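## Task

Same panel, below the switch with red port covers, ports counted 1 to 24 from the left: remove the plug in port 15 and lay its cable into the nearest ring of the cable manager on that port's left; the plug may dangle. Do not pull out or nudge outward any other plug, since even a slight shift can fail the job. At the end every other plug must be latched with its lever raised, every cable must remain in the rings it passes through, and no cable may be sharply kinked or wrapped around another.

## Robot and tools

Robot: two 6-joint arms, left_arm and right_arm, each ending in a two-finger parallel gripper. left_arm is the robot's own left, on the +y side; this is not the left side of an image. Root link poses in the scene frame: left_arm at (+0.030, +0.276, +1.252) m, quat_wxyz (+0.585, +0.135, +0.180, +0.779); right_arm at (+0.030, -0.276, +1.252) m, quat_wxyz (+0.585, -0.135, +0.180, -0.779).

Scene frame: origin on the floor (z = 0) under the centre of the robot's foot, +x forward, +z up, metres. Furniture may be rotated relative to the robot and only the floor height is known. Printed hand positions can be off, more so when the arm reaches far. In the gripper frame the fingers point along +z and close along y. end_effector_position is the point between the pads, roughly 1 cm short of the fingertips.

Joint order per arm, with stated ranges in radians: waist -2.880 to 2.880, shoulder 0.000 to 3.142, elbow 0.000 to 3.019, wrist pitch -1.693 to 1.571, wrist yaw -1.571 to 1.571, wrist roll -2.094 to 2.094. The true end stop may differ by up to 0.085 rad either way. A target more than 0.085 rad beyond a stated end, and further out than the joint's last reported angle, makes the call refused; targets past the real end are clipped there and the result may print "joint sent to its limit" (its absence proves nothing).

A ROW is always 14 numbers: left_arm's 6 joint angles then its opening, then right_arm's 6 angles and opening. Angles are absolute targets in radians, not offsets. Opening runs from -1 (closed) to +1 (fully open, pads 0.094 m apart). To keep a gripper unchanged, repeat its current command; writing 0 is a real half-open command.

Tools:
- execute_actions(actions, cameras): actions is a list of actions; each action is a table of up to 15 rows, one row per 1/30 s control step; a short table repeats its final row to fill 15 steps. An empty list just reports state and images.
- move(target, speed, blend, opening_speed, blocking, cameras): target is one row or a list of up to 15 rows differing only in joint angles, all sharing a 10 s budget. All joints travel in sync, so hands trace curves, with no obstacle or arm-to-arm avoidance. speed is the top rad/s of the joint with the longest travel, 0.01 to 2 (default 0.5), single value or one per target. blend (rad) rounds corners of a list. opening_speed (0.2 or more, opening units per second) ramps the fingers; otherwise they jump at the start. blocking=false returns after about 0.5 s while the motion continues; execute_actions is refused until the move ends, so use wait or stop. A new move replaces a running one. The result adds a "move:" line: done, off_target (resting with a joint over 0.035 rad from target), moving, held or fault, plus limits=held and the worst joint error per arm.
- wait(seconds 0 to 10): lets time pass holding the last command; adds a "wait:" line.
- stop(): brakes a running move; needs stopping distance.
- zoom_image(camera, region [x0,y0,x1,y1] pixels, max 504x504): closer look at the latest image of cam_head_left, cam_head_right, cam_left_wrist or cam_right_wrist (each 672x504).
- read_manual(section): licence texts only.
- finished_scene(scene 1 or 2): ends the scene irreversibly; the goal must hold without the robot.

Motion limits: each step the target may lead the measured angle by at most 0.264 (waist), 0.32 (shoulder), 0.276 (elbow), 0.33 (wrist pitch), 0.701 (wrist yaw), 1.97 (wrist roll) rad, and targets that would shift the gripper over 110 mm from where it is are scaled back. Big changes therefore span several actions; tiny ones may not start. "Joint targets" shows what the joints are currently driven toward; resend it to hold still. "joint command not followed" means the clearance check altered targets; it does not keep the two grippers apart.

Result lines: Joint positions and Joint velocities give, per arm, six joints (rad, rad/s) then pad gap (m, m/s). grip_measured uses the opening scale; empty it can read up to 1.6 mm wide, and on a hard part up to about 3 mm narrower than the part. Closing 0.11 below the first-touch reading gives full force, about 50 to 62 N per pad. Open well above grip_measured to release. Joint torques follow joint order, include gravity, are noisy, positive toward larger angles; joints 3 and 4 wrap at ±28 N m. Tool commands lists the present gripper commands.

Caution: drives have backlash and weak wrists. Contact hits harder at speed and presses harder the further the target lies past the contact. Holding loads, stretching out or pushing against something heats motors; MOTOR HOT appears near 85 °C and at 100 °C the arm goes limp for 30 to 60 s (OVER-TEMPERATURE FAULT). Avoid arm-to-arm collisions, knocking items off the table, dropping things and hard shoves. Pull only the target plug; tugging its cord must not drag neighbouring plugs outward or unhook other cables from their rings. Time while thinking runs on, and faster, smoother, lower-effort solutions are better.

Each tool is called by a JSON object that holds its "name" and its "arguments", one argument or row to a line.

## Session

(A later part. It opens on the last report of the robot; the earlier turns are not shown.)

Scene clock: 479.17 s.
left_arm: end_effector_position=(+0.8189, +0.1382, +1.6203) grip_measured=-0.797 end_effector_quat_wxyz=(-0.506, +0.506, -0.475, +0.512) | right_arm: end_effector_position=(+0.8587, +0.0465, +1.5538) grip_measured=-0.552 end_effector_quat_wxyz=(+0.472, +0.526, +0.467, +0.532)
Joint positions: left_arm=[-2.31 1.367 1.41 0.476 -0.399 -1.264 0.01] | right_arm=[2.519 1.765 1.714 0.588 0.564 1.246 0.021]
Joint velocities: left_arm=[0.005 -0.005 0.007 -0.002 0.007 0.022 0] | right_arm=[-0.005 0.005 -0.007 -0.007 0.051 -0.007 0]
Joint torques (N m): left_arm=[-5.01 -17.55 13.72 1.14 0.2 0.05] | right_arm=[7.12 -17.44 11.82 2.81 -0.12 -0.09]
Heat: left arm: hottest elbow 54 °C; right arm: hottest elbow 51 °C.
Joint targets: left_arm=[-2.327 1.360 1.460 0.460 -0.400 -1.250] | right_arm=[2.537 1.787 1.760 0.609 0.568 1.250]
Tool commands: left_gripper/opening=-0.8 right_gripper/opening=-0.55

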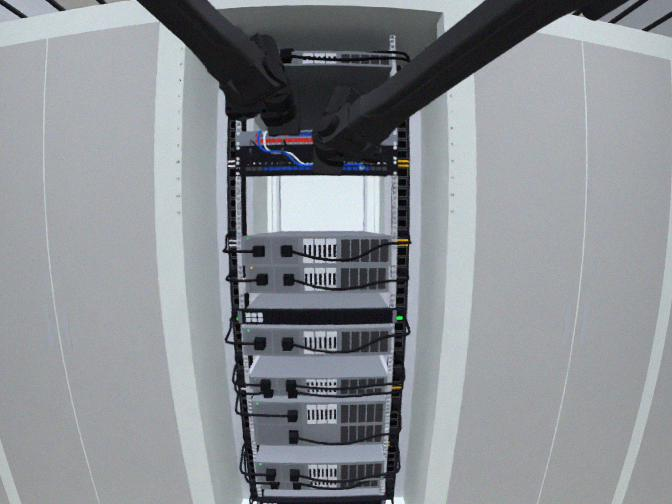

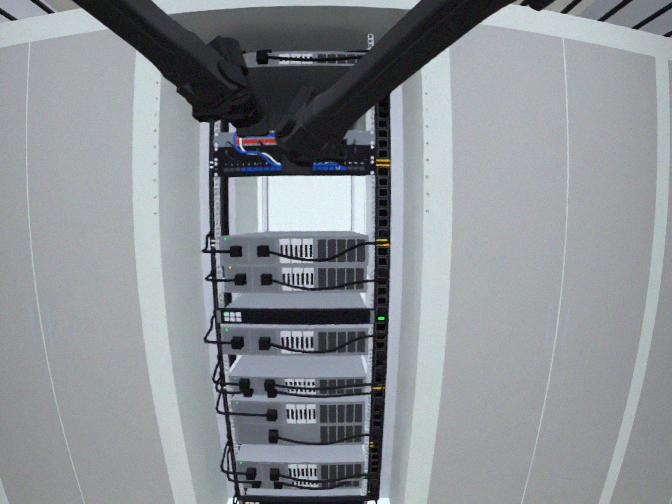

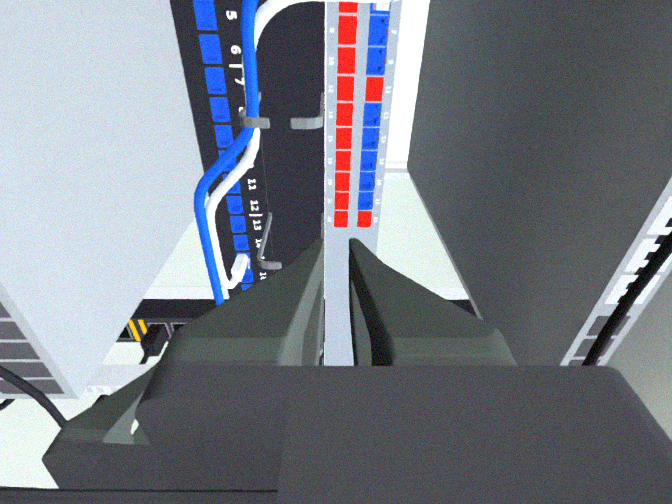

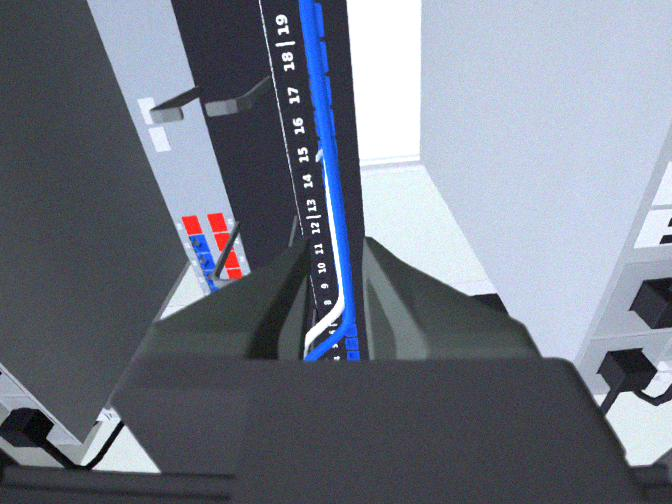

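{"name": "move", "arguments": {
  "target": [-2.327,1.36,1.46,0.46,-0.4,-1.25,-0.8,2.459,1.893,1.985,0.446,0.532,1.25,-0.3],
  "speed": 0.2,
  "cameras": ["cam_left_wrist","cam_right_wrist"]
}}

Scene clock: 505.23 s.
left_arm: end_effector_position=(+0.8189, +0.1382, +1.6203) grip_measured=-0.797 end_effector_quat_wxyz=(-0.506, +0.506, -0.475, +0.512) | right_arm: end_effector_position=(+0.9096, +0.0426, +1.5578) grip_measured=-0.302 end_effector_quat_wxyz=(+0.480, +0.523, +0.473, +0.522)
Joint positions: left_arm=[-2.31 1.367 1.41 0.476 -0.399 -1.264 0.01] | right_arm=[2.476 1.864 1.924 0.461 0.536 1.246 0.033]
Joint velocities: left_arm=[-0.005 -0.015 0.007 0.002 -0.066 0.037 0] | right_arm=[-0.005 -0.005 -0.007 -0.017 0.095 0.022 -0.001]
Joint torques (N m): left_arm=[-4.95 -17.14 13.65 1.02 0.18 0.03] | right_arm=[4.54 -18.49 13.04 1.32 -0.44 -0.05]
Heat: left arm: hottest elbow 54 °C; right arm: hottest elbow 52 °C.
Joint targets: left_arm=[-2.327 1.360 1.460 0.460 -0.400 -1.250] | right_arm=[2.459 1.894 1.985 0.446 0.533 1.250]
move: off_target (left_arm, right_arm); left_arm: the elbow is farthest, 0.050 rad from its target; right_arm: the elbow is farthest, 0.061 rad from its target
Images, in order (width x height): cam_left_wrist 672x504, cam_right_wrist 672x504.

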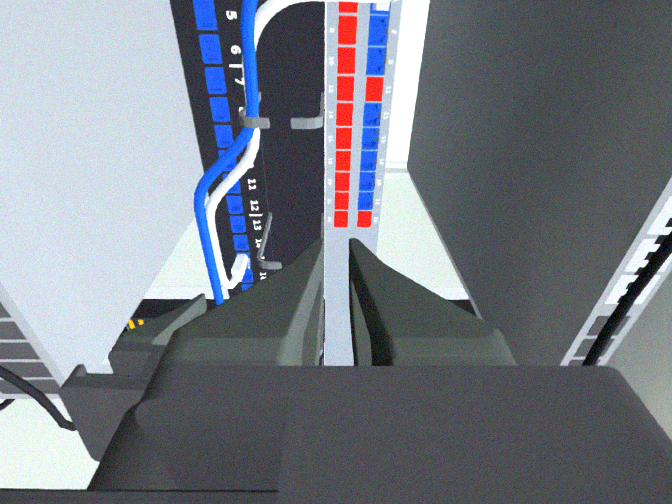

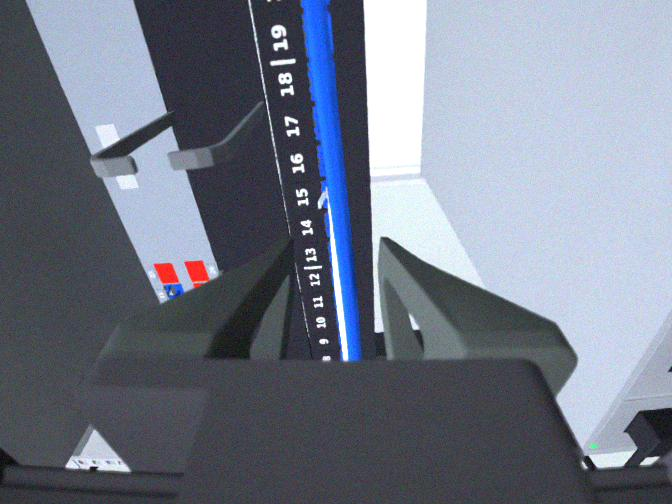

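{"name": "move", "arguments": {
  "target": [-2.327,1.36,1.46,0.46,-0.4,-1.25,-0.8,2.435,1.992,2.174,0.341,0.51,1.25,-0.3],
  "speed": 0.2,
  "cameras": ["cam_left_wrist","cam_right_wrist"]
}}

{"name": "zoom_image", "arguments": {
  "camera": "cam_right_wrist",
  "region": [236, 120, 436, 270]
}}

{"name": "zoom_image", "arguments": {
  "camera": "cam_left_wrist",
  "region": [160, 180, 320, 340]
}}

Scene clock: 520.83 s.
left_arm: end_effector_position=(+0.8189, +0.1382, +1.6203) grip_measured=-0.797 end_effector_quat_wxyz=(-0.506, +0.506, -0.475, +0.512) | right_arm: end_effector_position=(+0.9452, +0.0477, +1.5586) grip_measured=-0.302 end_effector_quat_wxyz=(+0.481, +0.519, +0.479, +0.519)
Joint positions: left_arm=[-2.31 1.367 1.41 0.476 -0.399 -1.264 0.01] | right_arm=[2.454 1.96 2.113 0.356 0.513 1.246 0.033]
Joint velocities: left_arm=[0.005 0.015 0.002 -0.002 -0.037 -0.051 0] | right_arm=[0.005 -0.015 0.007 0.007 -0.037 0.007 -0.001]
Joint torques (N m): left_arm=[-4.95 -17.44 13.59 0.95 0.17 0] | right_arm=[5.07 -19.9 13.6 1.42 -0.43 -0.1]
Heat: left arm: hottest elbow 54 °C; right arm: hottest elbow 57 °C.
Joint targets: left_arm=[-2.327 1.360 1.460 0.460 -0.400 -1.250] | right_arm=[2.435 1.991 2.175 0.342 0.510 1.250]
move: off_target (left_arm, right_arm); left_arm: the elbow is farthest, 0.050 rad from its target; right_arm: the elbow is farthest, 0.061 rad from its target
Images, in order (width x height): cam_left_wrist 672x504, cam_right_wrist 672x504.

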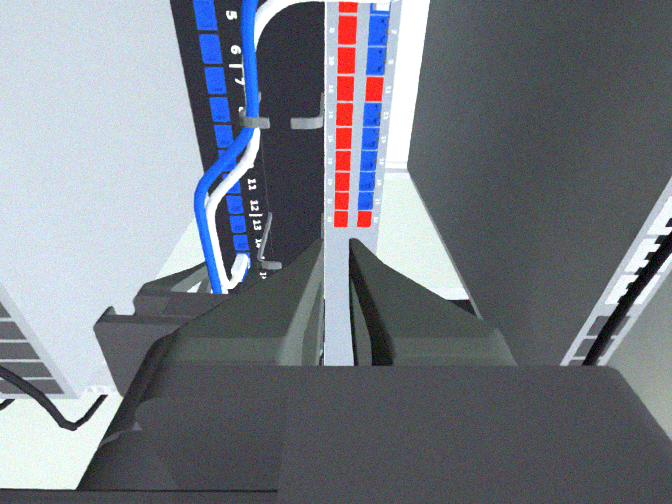

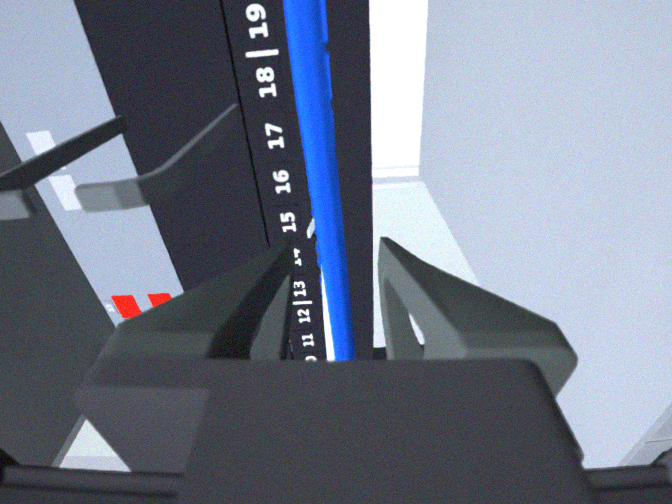

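Scaled by 2.520 from the camera's 672x504 image, which has a finer 960x720 frame.

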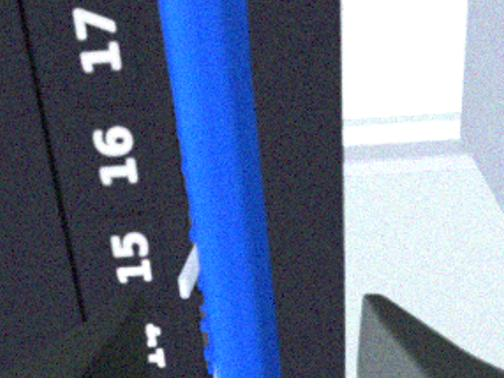

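Scaled by 3.150 from the camera's 672x504 image, which has a finer 960x720 frame.

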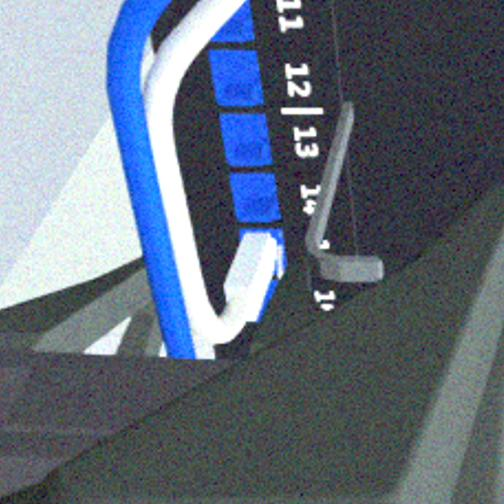

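{"name": "move", "arguments": {
  "target": [-2.327,1.36,1.46,0.46,-0.4,-1.25,-0.8,2.418,2.044,2.272,0.288,0.497,1.25,-0.3],
  "speed": 0.15,
  "cameras": ["cam_left_wrist","cam_right_wrist"]
}}

{"name": "zoom_image", "arguments": {
  "camera": "cam_right_wrist",
  "region": [236, 170, 436, 320]
}}

{"name": "zoom_image", "arguments": {
  "camera": "cam_left_wrist",
  "region": [160, 180, 320, 340]
}}

Scene clock: 530.90 s.
left_arm: end_effector_position=(+0.8189, +0.1382, +1.6203) grip_measured=-0.797 end_effector_quat_wxyz=(-0.506, +0.506, -0.475, +0.512) | right_arm: end_effector_position=(+0.9608, +0.0467, +1.5551) grip_measured=-0.302 end_effector_quat_wxyz=(+0.483, +0.517, +0.483, +0.516)
Joint positions: left_arm=[-2.31 1.367 1.41 0.476 -0.399 -1.264 0.01] | right_arm=[2.441 2.005 2.196 0.309 0.503 1.246 0.033]
Joint velocities: left_arm=[-0.005 0.005 -0.007 0.017 0.007 0.022 0] | right_arm=[0.005 0.005 -0.007 0.002 0.081 0.022 -0.001]
Joint torques (N m): left_arm=[-4.95 -17.55 13.56 1.03 0.19 -0.01] | right_arm=[4.48 -20.72 14.61 1.09 -0.47 -0.15]
Heat: left arm: hottest elbow 55 °C; right arm: hottest elbow 55 °C.
Joint targets: left_arm=[-2.327 1.360 1.460 0.460 -0.400 -1.250] | right_arm=[2.418 2.044 2.271 0.287 0.497 1.250]
move: off_target (left_arm, right_arm); left_arm: the elbow is farthest, 0.050 rad from its target; right_arm: the elbow is farthest, 0.076 rad from its target
Images, in order (width x height): cam_left_wrist 672x504, cam_right_wrist 672x504.

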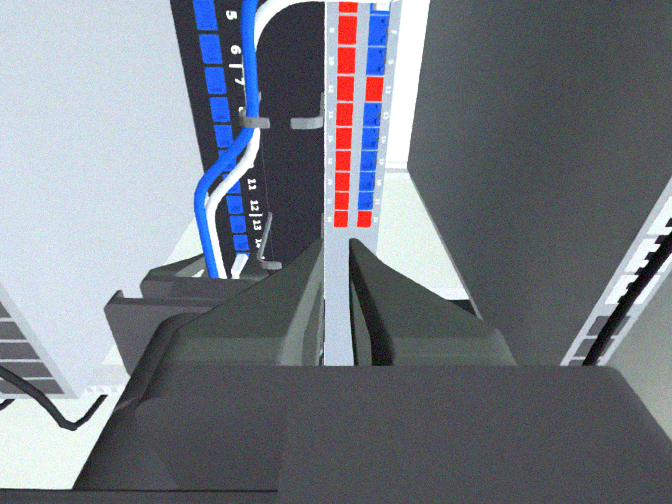

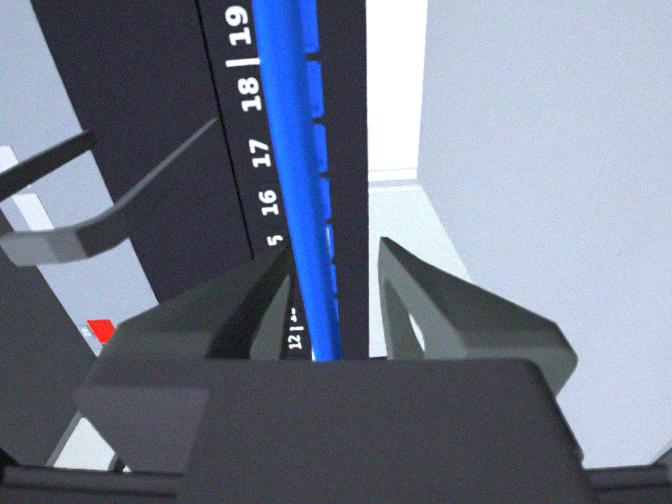

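Scaled by 2.520 from the camera's 672x504 image, which has a finer 960x720 frame.

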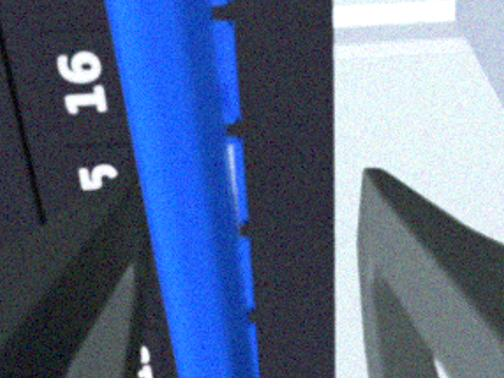

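Scaled by 3.150 from the camera's 672x504 image, which has a finer 960x720 frame.

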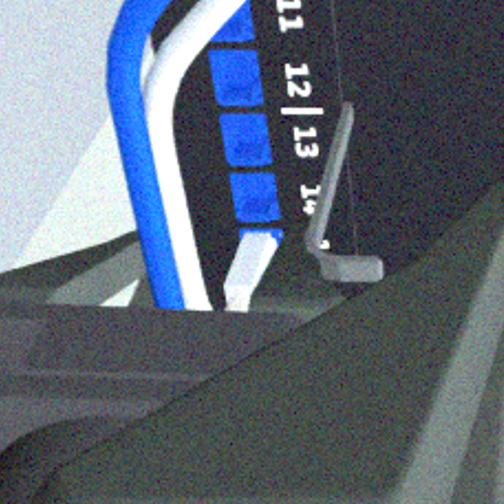

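{"name": "move", "arguments": {
  "target": [-2.327,1.36,1.46,0.46,-0.4,-1.25,-0.8,2.413,2.056,2.292,0.279,0.495,1.25,-0.3],
  "speed": 0.1,
  "cameras": []
}}

{"name": "move", "arguments": {
  "target": [-2.327,1.36,1.46,0.46,-0.4,-1.25,-0.8,2.413,2.056,2.292,0.279,0.495,1.25,-1],
  "opening_speed": 0.4,
  "cameras": ["cam_left_wrist","cam_right_wrist"]
}}

{"name": "zoom_image", "arguments": {
  "camera": "cam_right_wrist",
  "region": [236, 170, 436, 320]
}}

{"name": "zoom_image", "arguments": {
  "camera": "cam_left_wrist",
  "region": [160, 180, 320, 340]
}}

Scene clock: 553.67 s.
left_arm: end_effector_position=(+0.8189, +0.1382, +1.6203) grip_measured=-0.797 end_effector_quat_wxyz=(-0.506, +0.506, -0.475, +0.512) | right_arm: end_effector_position=(+0.9611, +0.0468, +1.5541) grip_measured=-0.302 end_effector_quat_wxyz=(+0.482, +0.518, +0.485, +0.514)
Joint positions: left_arm=[-2.31 1.367 1.41 0.476 -0.399 -1.264 0.01] | right_arm=[2.441 2.006 2.199 0.303 0.506 1.246 0.033]
Joint velocities: left_arm=[-0.005 -0.015 -0.012 0.017 -0.007 -0.037 -0.001] | right_arm=[-0.005 -0.015 0.007 0.022 0.007 0.081 -0.001]
Joint torques (N m): left_arm=[-4.66 -17.38 13.64 1.02 0.2 0.02] | right_arm=[4.37 -18.9 15.61 1.11 -0.69 -0.08]
Heat: left arm: hottest elbow 55 °C; right arm: hottest elbow 60 °C.
Joint targets: left_arm=[-2.327 1.360 1.460 0.460 -0.400 -1.250] | right_arm=[2.413 2.057 2.292 0.279 0.495 1.250]
move: off_target (left_arm, right_arm); left_arm: the elbow is farthest, 0.050 rad from its target; right_arm: the elbow is farthest, 0.093 rad from its target
No camera images: "cameras" was empty.

Scene clock: 555.63 s.
left_arm: end_effector_position=(+0.8189, +0.1382, +1.6203) grip_measured=-0.797 end_effector_quat_wxyz=(-0.506, +0.506, -0.475, +0.512) | right_arm: end_effector_position=(+0.9610, +0.0470, +1.5617) grip_measured=-0.861 end_effector_quat_wxyz=(+0.484, +0.519, +0.481, +0.515)
Joint positions: left_arm=[-2.31 1.367 1.41 0.476 -0.399 -1.264 0.01] | right_arm=[2.445 2.006 2.213 0.298 0.512 1.243 0.007]
Joint velocities: left_arm=[-0.005 -0.015 -0.002 0.002 -0.007 -0.007 -0.001] | right_arm=[-0.005 0.005 -0.012 -0.012 -0.051 0.007 -0.001]
Joint torques (N m): left_arm=[-4.95 -17.03 13.67 1.06 0.19 0.04] | right_arm=[4.01 -18.55 14.89 1.17 -1 -0.14]
Heat: left arm: hottest elbow 55 °C; right arm: hottest elbow 60 °C.
Joint targets: left_arm=[-2.327 1.360 1.460 0.460 -0.400 -1.250] | right_arm=[2.414 2.055 2.293 0.279 0.495 1.247]
move: off_target (left_arm, right_arm); left_arm: the elbow is farthest, 0.050 rad from its target; right_arm: the elbow is farthest, 0.079 rad from its target
Images, in order (width x height): cam_left_wrist 672x504, cam_right_wrist 672x504.

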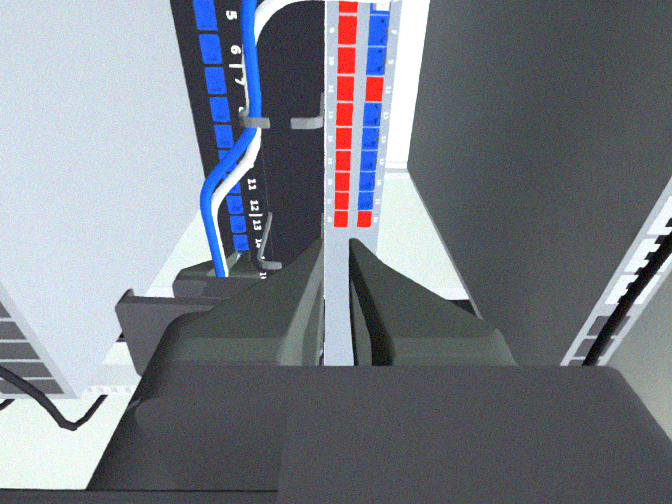

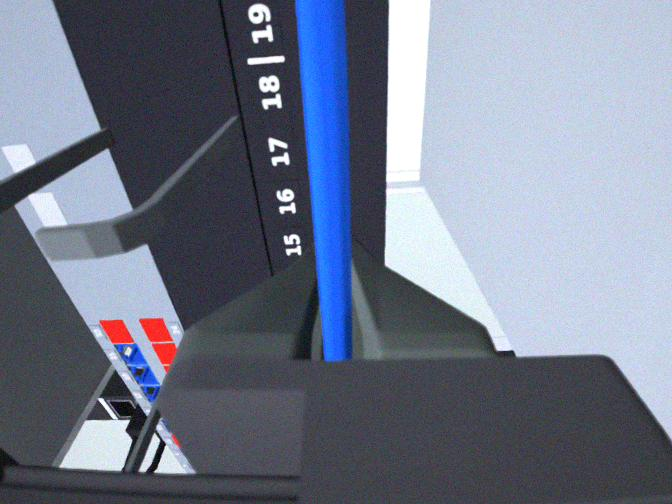

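Scaled by 2.520 from the camera's 672x504 image, which has a finer 960x720 frame.

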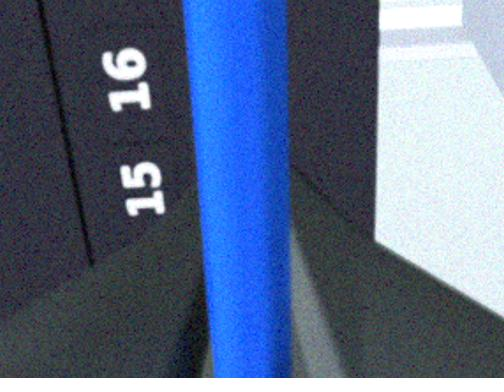

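Scaled by 3.150 from the camera's 672x504 image, which has a finer 960x720 frame.

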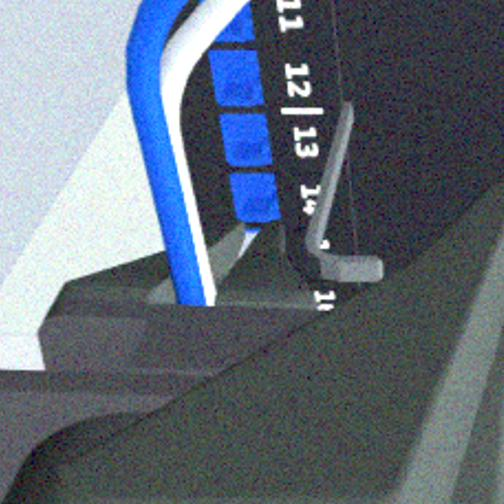

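{"name": "move", "arguments": {
  "target": [-2.327,1.36,1.46,0.46,-0.4,-1.25,-0.8,2.455,1.945,2.115,0.372,0.51,1.25,-1],
  "speed": 0.08,
  "cameras": ["cam_left_wrist","cam_right_wrist"]
}}

{"name": "zoom_image", "arguments": {
  "camera": "cam_left_wrist",
  "region": [160, 180, 320, 340]
}}

Scene clock: 583.97 s.
left_arm: end_effector_position=(+0.8189, +0.1382, +1.6203) grip_measured=-0.797 end_effector_quat_wxyz=(-0.506, +0.506, -0.475, +0.512) | right_arm: end_effector_position=(+0.9489, +0.0457, +1.5538) grip_measured=-0.864 end_effector_quat_wxyz=(+0.482, +0.517, +0.482, +0.518)
Joint positions: left_arm=[-2.31 1.367 1.41 0.476 -0.399 -1.264 0.01] | right_arm=[2.447 1.968 2.12 0.35 0.506 1.246 0.006]
Joint velocities: left_arm=[-0.024 -0.005 0.002 -0.002 -0.022 0.007 0] | right_arm=[-0.005 -0.005 -0.002 0.012 0.037 -0.007 0]
Joint torques (N m): left_arm=[-4.72 -17.2 13.7 1.13 0.19 0.01] | right_arm=[5.89 -25.05 8.64 2.84 -0.04 -0.08]
Heat: left arm: hottest elbow 55 °C; right arm: hottest elbow 63 °C.
Joint targets: left_arm=[-2.327 1.360 1.460 0.460 -0.400 -1.250] | right_arm=[2.455 1.946 2.115 0.372 0.510 1.253]
move: off_target (left_arm); left_arm: the elbow is farthest, 0.050 rad from its target
Images, in order (width x height): cam_left_wrist 672x504, cam_right_wrist 672x504.

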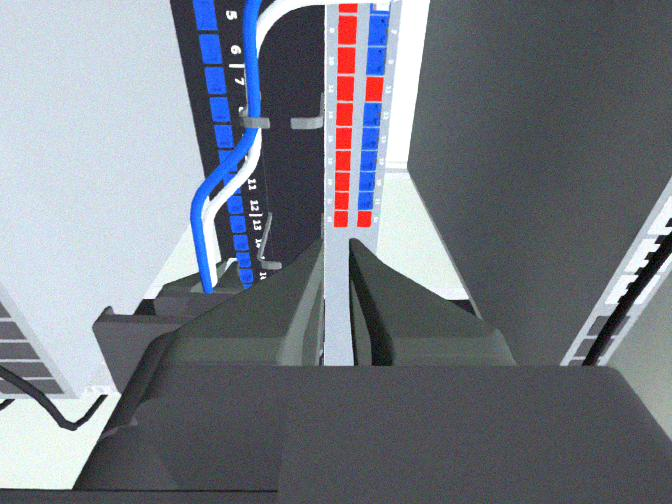

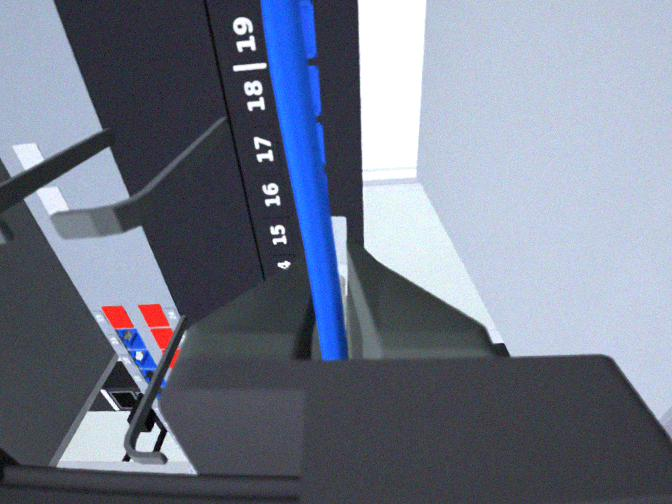

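Scaled by 3.150 from the camera's 672x504 image, which has a finer 960x720 frame.

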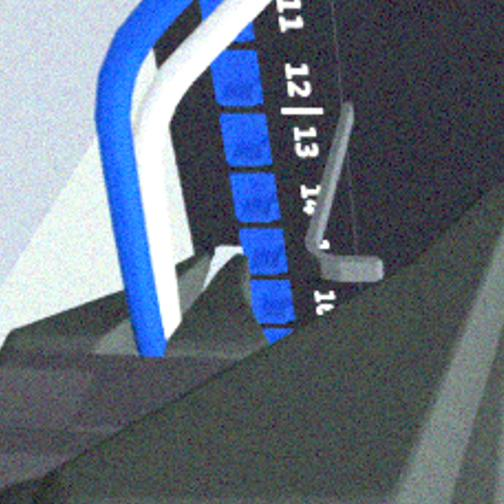

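{"name": "move", "arguments": {
  "target": [-2.327,1.36,1.46,0.46,-0.4,-1.25,-0.8,2.465,1.913,2.055,0.406,0.52,1.25,-1],
  "speed": 0.08,
  "cameras": ["cam_left_wrist","cam_right_wrist"]
}}

{"name": "zoom_image", "arguments": {
  "camera": "cam_left_wrist",
  "region": [160, 180, 320, 340]
}}

{"name": "zoom_image", "arguments": {
  "camera": "cam_right_wrist",
  "region": [186, 0, 436, 270]
}}

Scene clock: 608.30 s.
left_arm: end_effector_position=(+0.8189, +0.1382, +1.6203) grip_measured=-0.797 end_effector_quat_wxyz=(-0.506, +0.506, -0.475, +0.512) | right_arm: end_effector_position=(+0.9401, +0.0402, +1.5538) grip_measured=-0.864 end_effector_quat_wxyz=(+0.484, +0.520, +0.478, +0.517)
Joint positions: left_arm=[-2.31 1.367 1.41 0.476 -0.399 -1.264 0.01] | right_arm=[2.448 1.937 2.062 0.386 0.515 1.246 0.006]
Joint velocities: left_arm=[0.005 0.015 0.002 0.002 0.037 -0.081 0] | right_arm=[-0.005 -0.005 -0.012 -0.012 0.066 0.007 0]
Joint torques (N m): left_arm=[-4.89 -17.67 13.64 1.05 0.21 0.03] | right_arm=[7.41 -24.47 8.42 2.76 -0.03 -0.13]
Heat: left arm: hottest elbow 56 °C; right arm: hottest elbow 56 °C.
Joint targets: left_arm=[-2.327 1.360 1.460 0.460 -0.400 -1.250] | right_arm=[2.464 1.912 2.054 0.407 0.520 1.250]
move: off_target (left_arm); left_arm: the elbow is farthest, 0.050 rad from its target
Images, in order (width x height): cam_left_wrist 672x504, cam_right_wrist 672x504.

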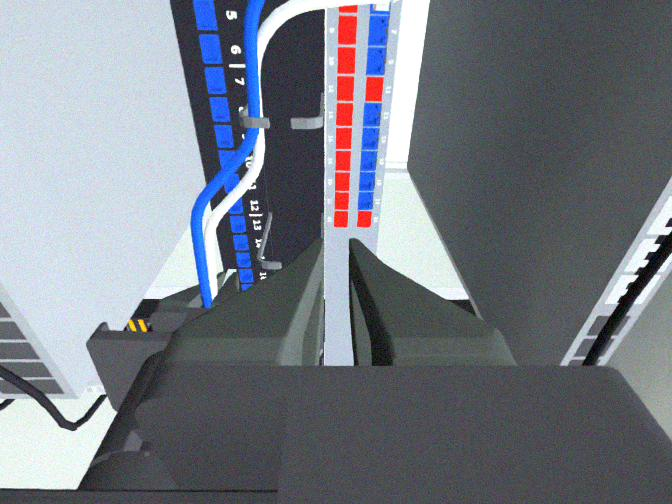

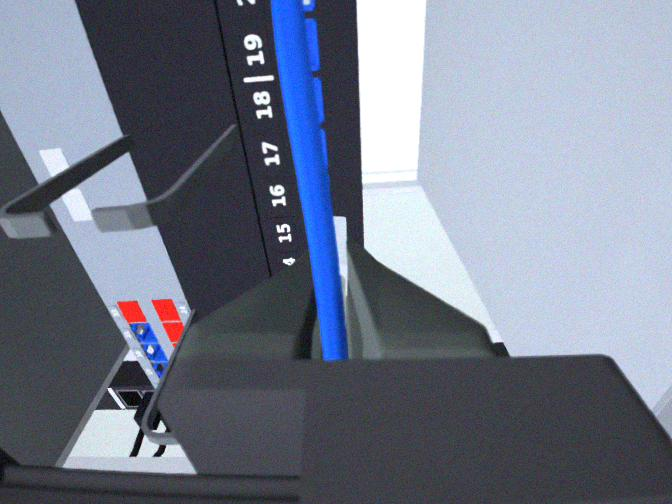

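Scaled by 3.150 from the camera's 672x504 image, which has a finer 960x720 frame.

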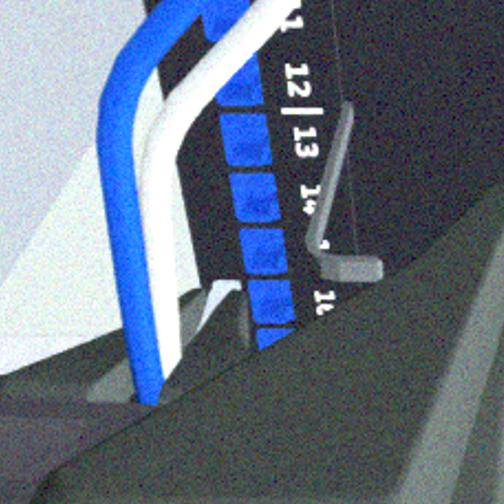

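Scaled by 1.867 from the camera's 672x504 image, which has a finer 960x720 frame.

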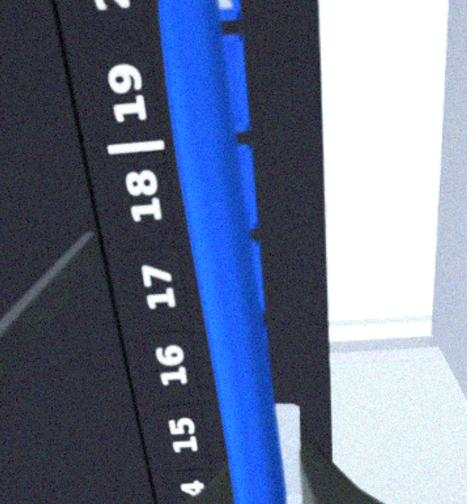

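{"name": "move", "arguments": {
  "target": [-2.327,1.36,1.46,0.46,-0.4,-1.25,-0.8,2.465,1.913,2.055,0.406,0.52,1.25,-0.5],
  "opening_speed": 0.2,
  "cameras": ["cam_left_wrist","cam_right_wrist"]
}}

{"name": "zoom_image", "arguments": {
  "camera": "cam_left_wrist",
  "region": [160, 180, 320, 340]
}}

Scene clock: 621.43 s.
left_arm: end_effector_position=(+0.8189, +0.1382, +1.6203) grip_measured=-0.797 end_effector_quat_wxyz=(-0.506, +0.506, -0.475, +0.512) | right_arm: end_effector_position=(+0.9396, +0.0411, +1.5541) grip_measured=-0.503 end_effector_quat_wxyz=(+0.483, +0.520, +0.478, +0.517)
Joint positions: left_arm=[-2.31 1.367 1.41 0.476 -0.399 -1.264 0.01] | right_arm=[2.45 1.937 2.062 0.386 0.516 1.246 0.023]
Joint velocities: left_arm=[-0.005 -0.015 -0.012 -0.027 0.037 0.007 0.001] | right_arm=[-0.005 -0.024 -0.002 -0.012 -0.022 0.007 0]
Joint torques (N m): left_arm=[-4.66 -17.61 13.7 1.1 0.2 0.03] | right_arm=[6.59 -23.71 8.58 2.88 -0.08 -0.13]
Heat: left arm: hottest elbow 56 °C; right arm: hottest elbow 54 °C.
Joint targets: left_arm=[-2.327 1.360 1.460 0.460 -0.400 -1.250] | right_arm=[2.466 1.913 2.056 0.406 0.520 1.250]
move: off_target (left_arm); left_arm: the elbow is farthest, 0.050 rad from its target
Images, in order (width x height): cam_left_wrist 672x504, cam_right_wrist 672x504.

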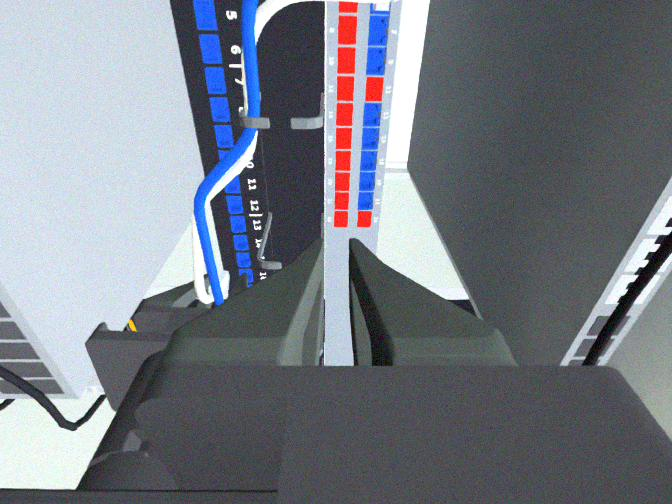

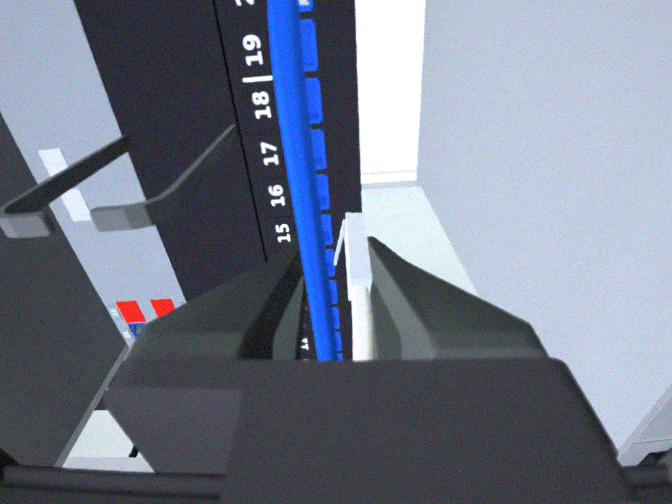

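Scaled by 3.150 from the camera's 672x504 image, which has a finer 960x720 frame.

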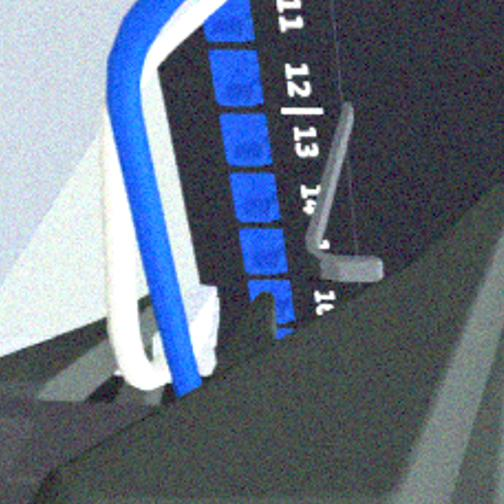

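{"name": "move", "arguments": {
  "target": [-2.327,1.36,1.46,0.46,-0.4,-1.25,-0.8,2.465,1.913,2.055,0.406,0.52,1.25,-0.1],
  "opening_speed": 0.2,
  "cameras": ["cam_left_wrist","cam_right_wrist"]
}}

{"name": "zoom_image", "arguments": {
  "camera": "cam_left_wrist",
  "region": [160, 180, 320, 340]
}}

Scene clock: 649.57 s.
left_arm: end_effector_position=(+0.8189, +0.1382, +1.6203) grip_measured=-0.797 end_effector_quat_wxyz=(-0.506, +0.506, -0.475, +0.512) | right_arm: end_effector_position=(+0.9396, +0.0411, +1.5541) grip_measured=-0.103 end_effector_quat_wxyz=(+0.483, +0.520, +0.478, +0.517)
Joint positions: left_arm=[-2.31 1.367 1.41 0.476 -0.399 -1.264 0.01] | right_arm=[2.45 1.937 2.062 0.386 0.516 1.246 0.042]
Joint velocities: left_arm=[0.005 -0.015 -0.002 0.007 -0.051 -0.022 0] | right_arm=[-0.005 -0.005 -0.017 -0.017 -0.007 -0.022 -0.001]
Joint torques (N m): left_arm=[-4.89 -17.26 13.68 1.16 0.18 0.03] | right_arm=[6.48 -23.94 8.83 2.93 -0.13 -0.04]
Heat: left arm: hottest elbow 56 °C; right arm: hottest elbow 51 °C.
Joint targets: left_arm=[-2.327 1.360 1.460 0.460 -0.400 -1.250] | right_arm=[2.465 1.913 2.055 0.406 0.520 1.250]
move: off_target (left_arm); left_arm: the elbow is farthest, 0.050 rad from its target
Images, in order (width x height): cam_left_wrist 672x504, cam_right_wrist 672x504.

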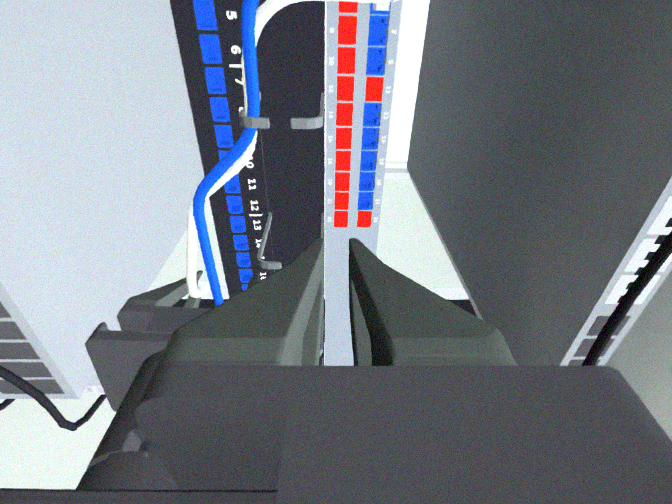

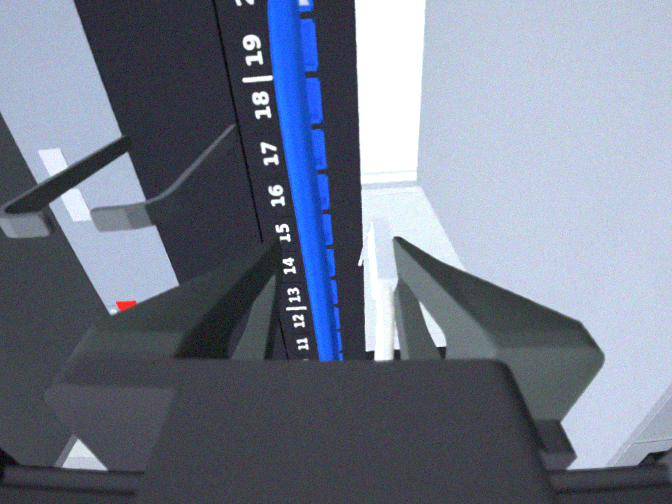

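Scaled by 3.150 from the camera's 672x504 image, which has a finer 960x720 frame.

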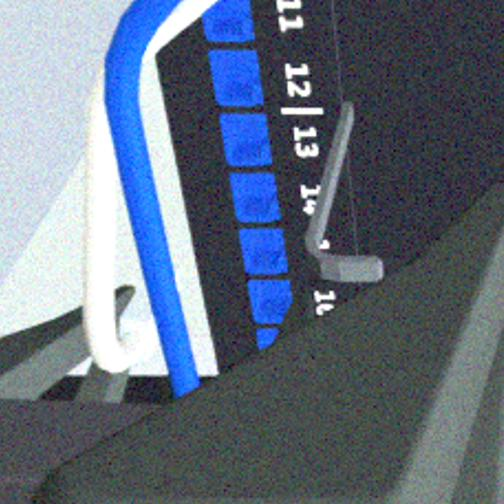

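{"name": "move", "arguments": {
  "target": [
    [-2.327,1.36,1.46,0.46,-0.4,-1.25,-0.8,2.495,1.83,1.88,0.52,0.545,1.25,-0.1],
    [-2.327,1.36,1.46,0.46,-0.4,-1.25,-0.8,2.537,1.7,1.65,0.65,0.568,1.25,-0.1]
  ],
  "speed": 0.2,
  "blend": 0.05
}}

{"name": "zoom_image", "arguments": {
  "camera": "cam_left_wrist",
  "region": [160, 180, 320, 340]
}}

{"name": "zoom_image", "arguments": {
  "camera": "cam_right_wrist",
  "region": [236, 120, 436, 320]
}}

Scene clock: 671.80 s.
left_arm: end_effector_position=(+0.8189, +0.1382, +1.6203) grip_measured=-0.797 end_effector_quat_wxyz=(-0.506, +0.506, -0.475, +0.512) | right_arm: end_effector_position=(+0.8464, +0.0350, +1.5629) grip_measured=-0.102 end_effector_quat_wxyz=(+0.475, +0.526, +0.457, +0.538)
Joint positions: left_arm=[-2.31 1.367 1.41 0.476 -0.399 -1.264 0.01] | right_arm=[2.52 1.722 1.656 0.628 0.564 1.246 0.042]
Joint velocities: left_arm=[-0.015 0.005 0.002 -0.017 -0.022 0.022 0] | right_arm=[-0.005 0.005 -0.002 0.007 0.066 0.066 0]
Joint torques (N m): left_arm=[-5.01 -17.32 13.61 1.05 0.19 0.03] | right_arm=[6.24 -20.72 7.92 2.84 -0.12 -0.05]
Heat: left arm: hottest elbow 57 °C; right arm: hottest elbow 50 °C.
Joint targets: left_arm=[-2.327 1.360 1.460 0.460 -0.400 -1.250] | right_arm=[2.537 1.700 1.649 0.649 0.568 1.250]
move: off_target (left_arm); left_arm: the elbow is farthest, 0.050 rad from its target

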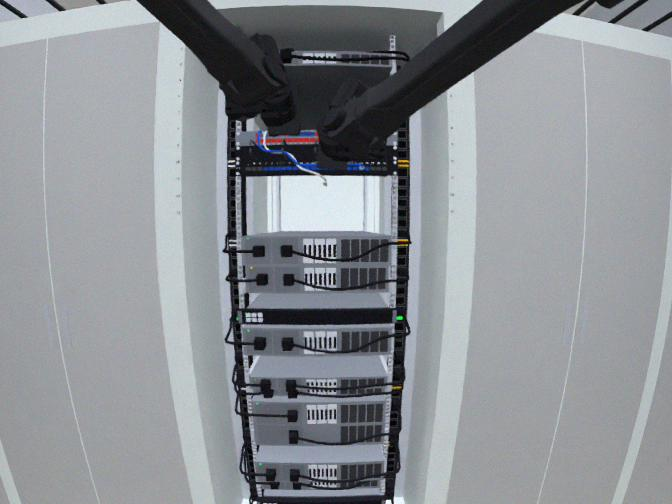

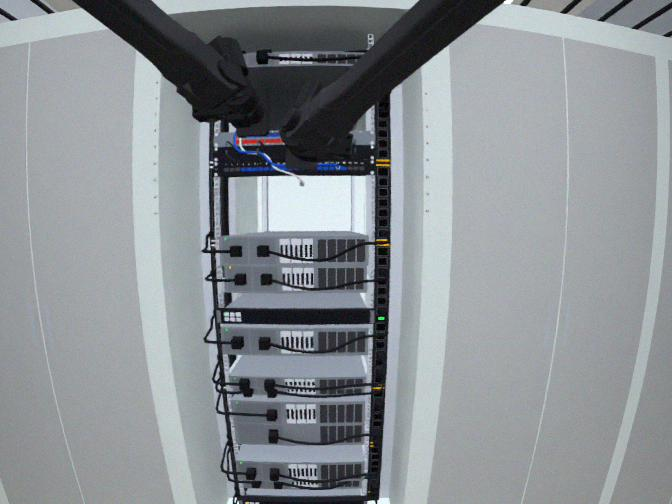

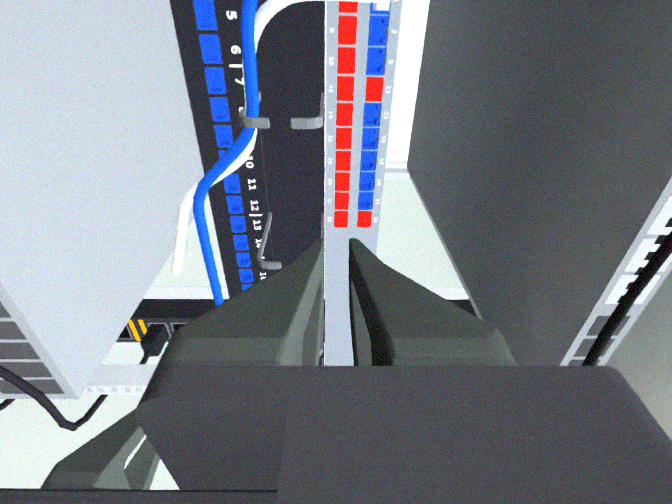

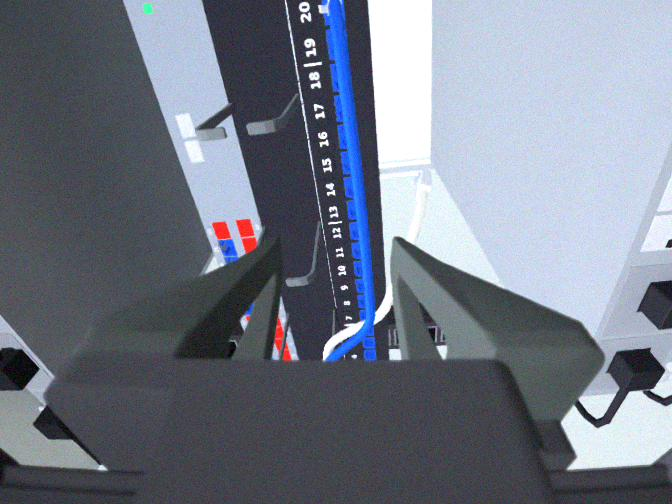

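Scaled by 3.150 from the camera's 672x504 image, which has a finer 960x720 frame.

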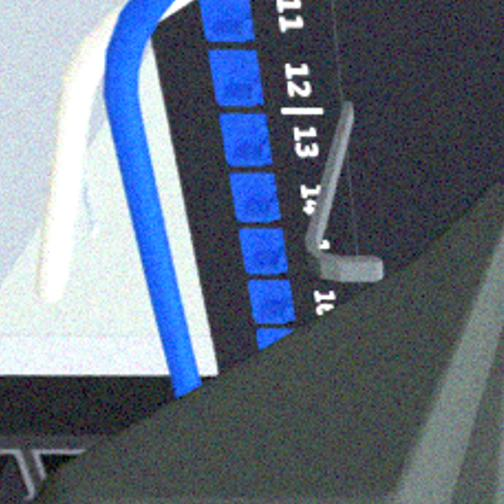

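Scaled by 2.520 from the camera's 672x504 image, which has a finer 960x720 frame.

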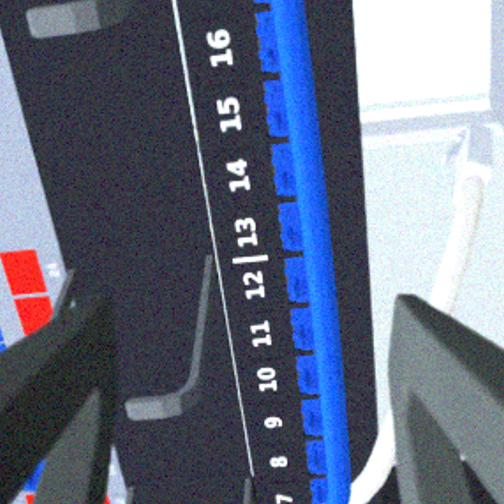

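{"name": "zoom_image", "arguments": {
  "camera": "cam_head_left",
  "region": [230, 125, 410, 205]
}}

{"name": "zoom_image", "arguments": {
  "camera": "cam_head_right",
  "region": [205, 125, 385, 205]
}}

{"name": "zoom_image", "arguments": {
  "camera": "cam_left_wrist",
  "region": [140, 80, 300, 300]
}}

Scaled by 2.800 from the camera's 672x504 image, which has a finer 960x720 frame.

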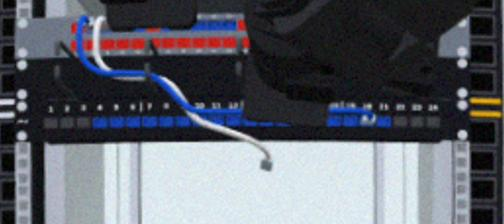

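Scaled by 2.800 from the camera's 672x504 image, which has a finer 960x720 frame.

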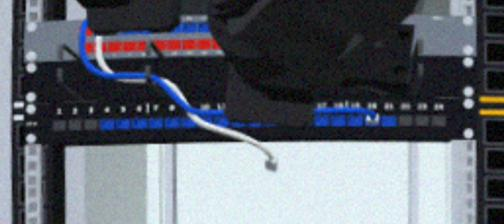

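Scaled by 2.291 from the camera's 672x504 image, which has a finer 960x720 frame.

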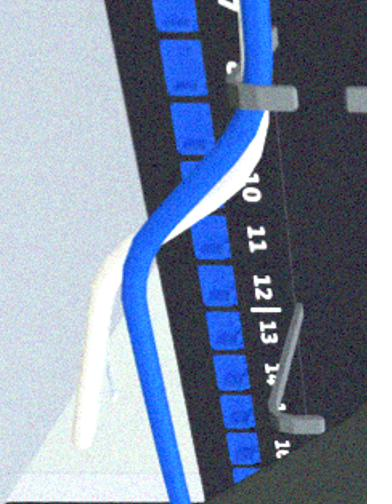

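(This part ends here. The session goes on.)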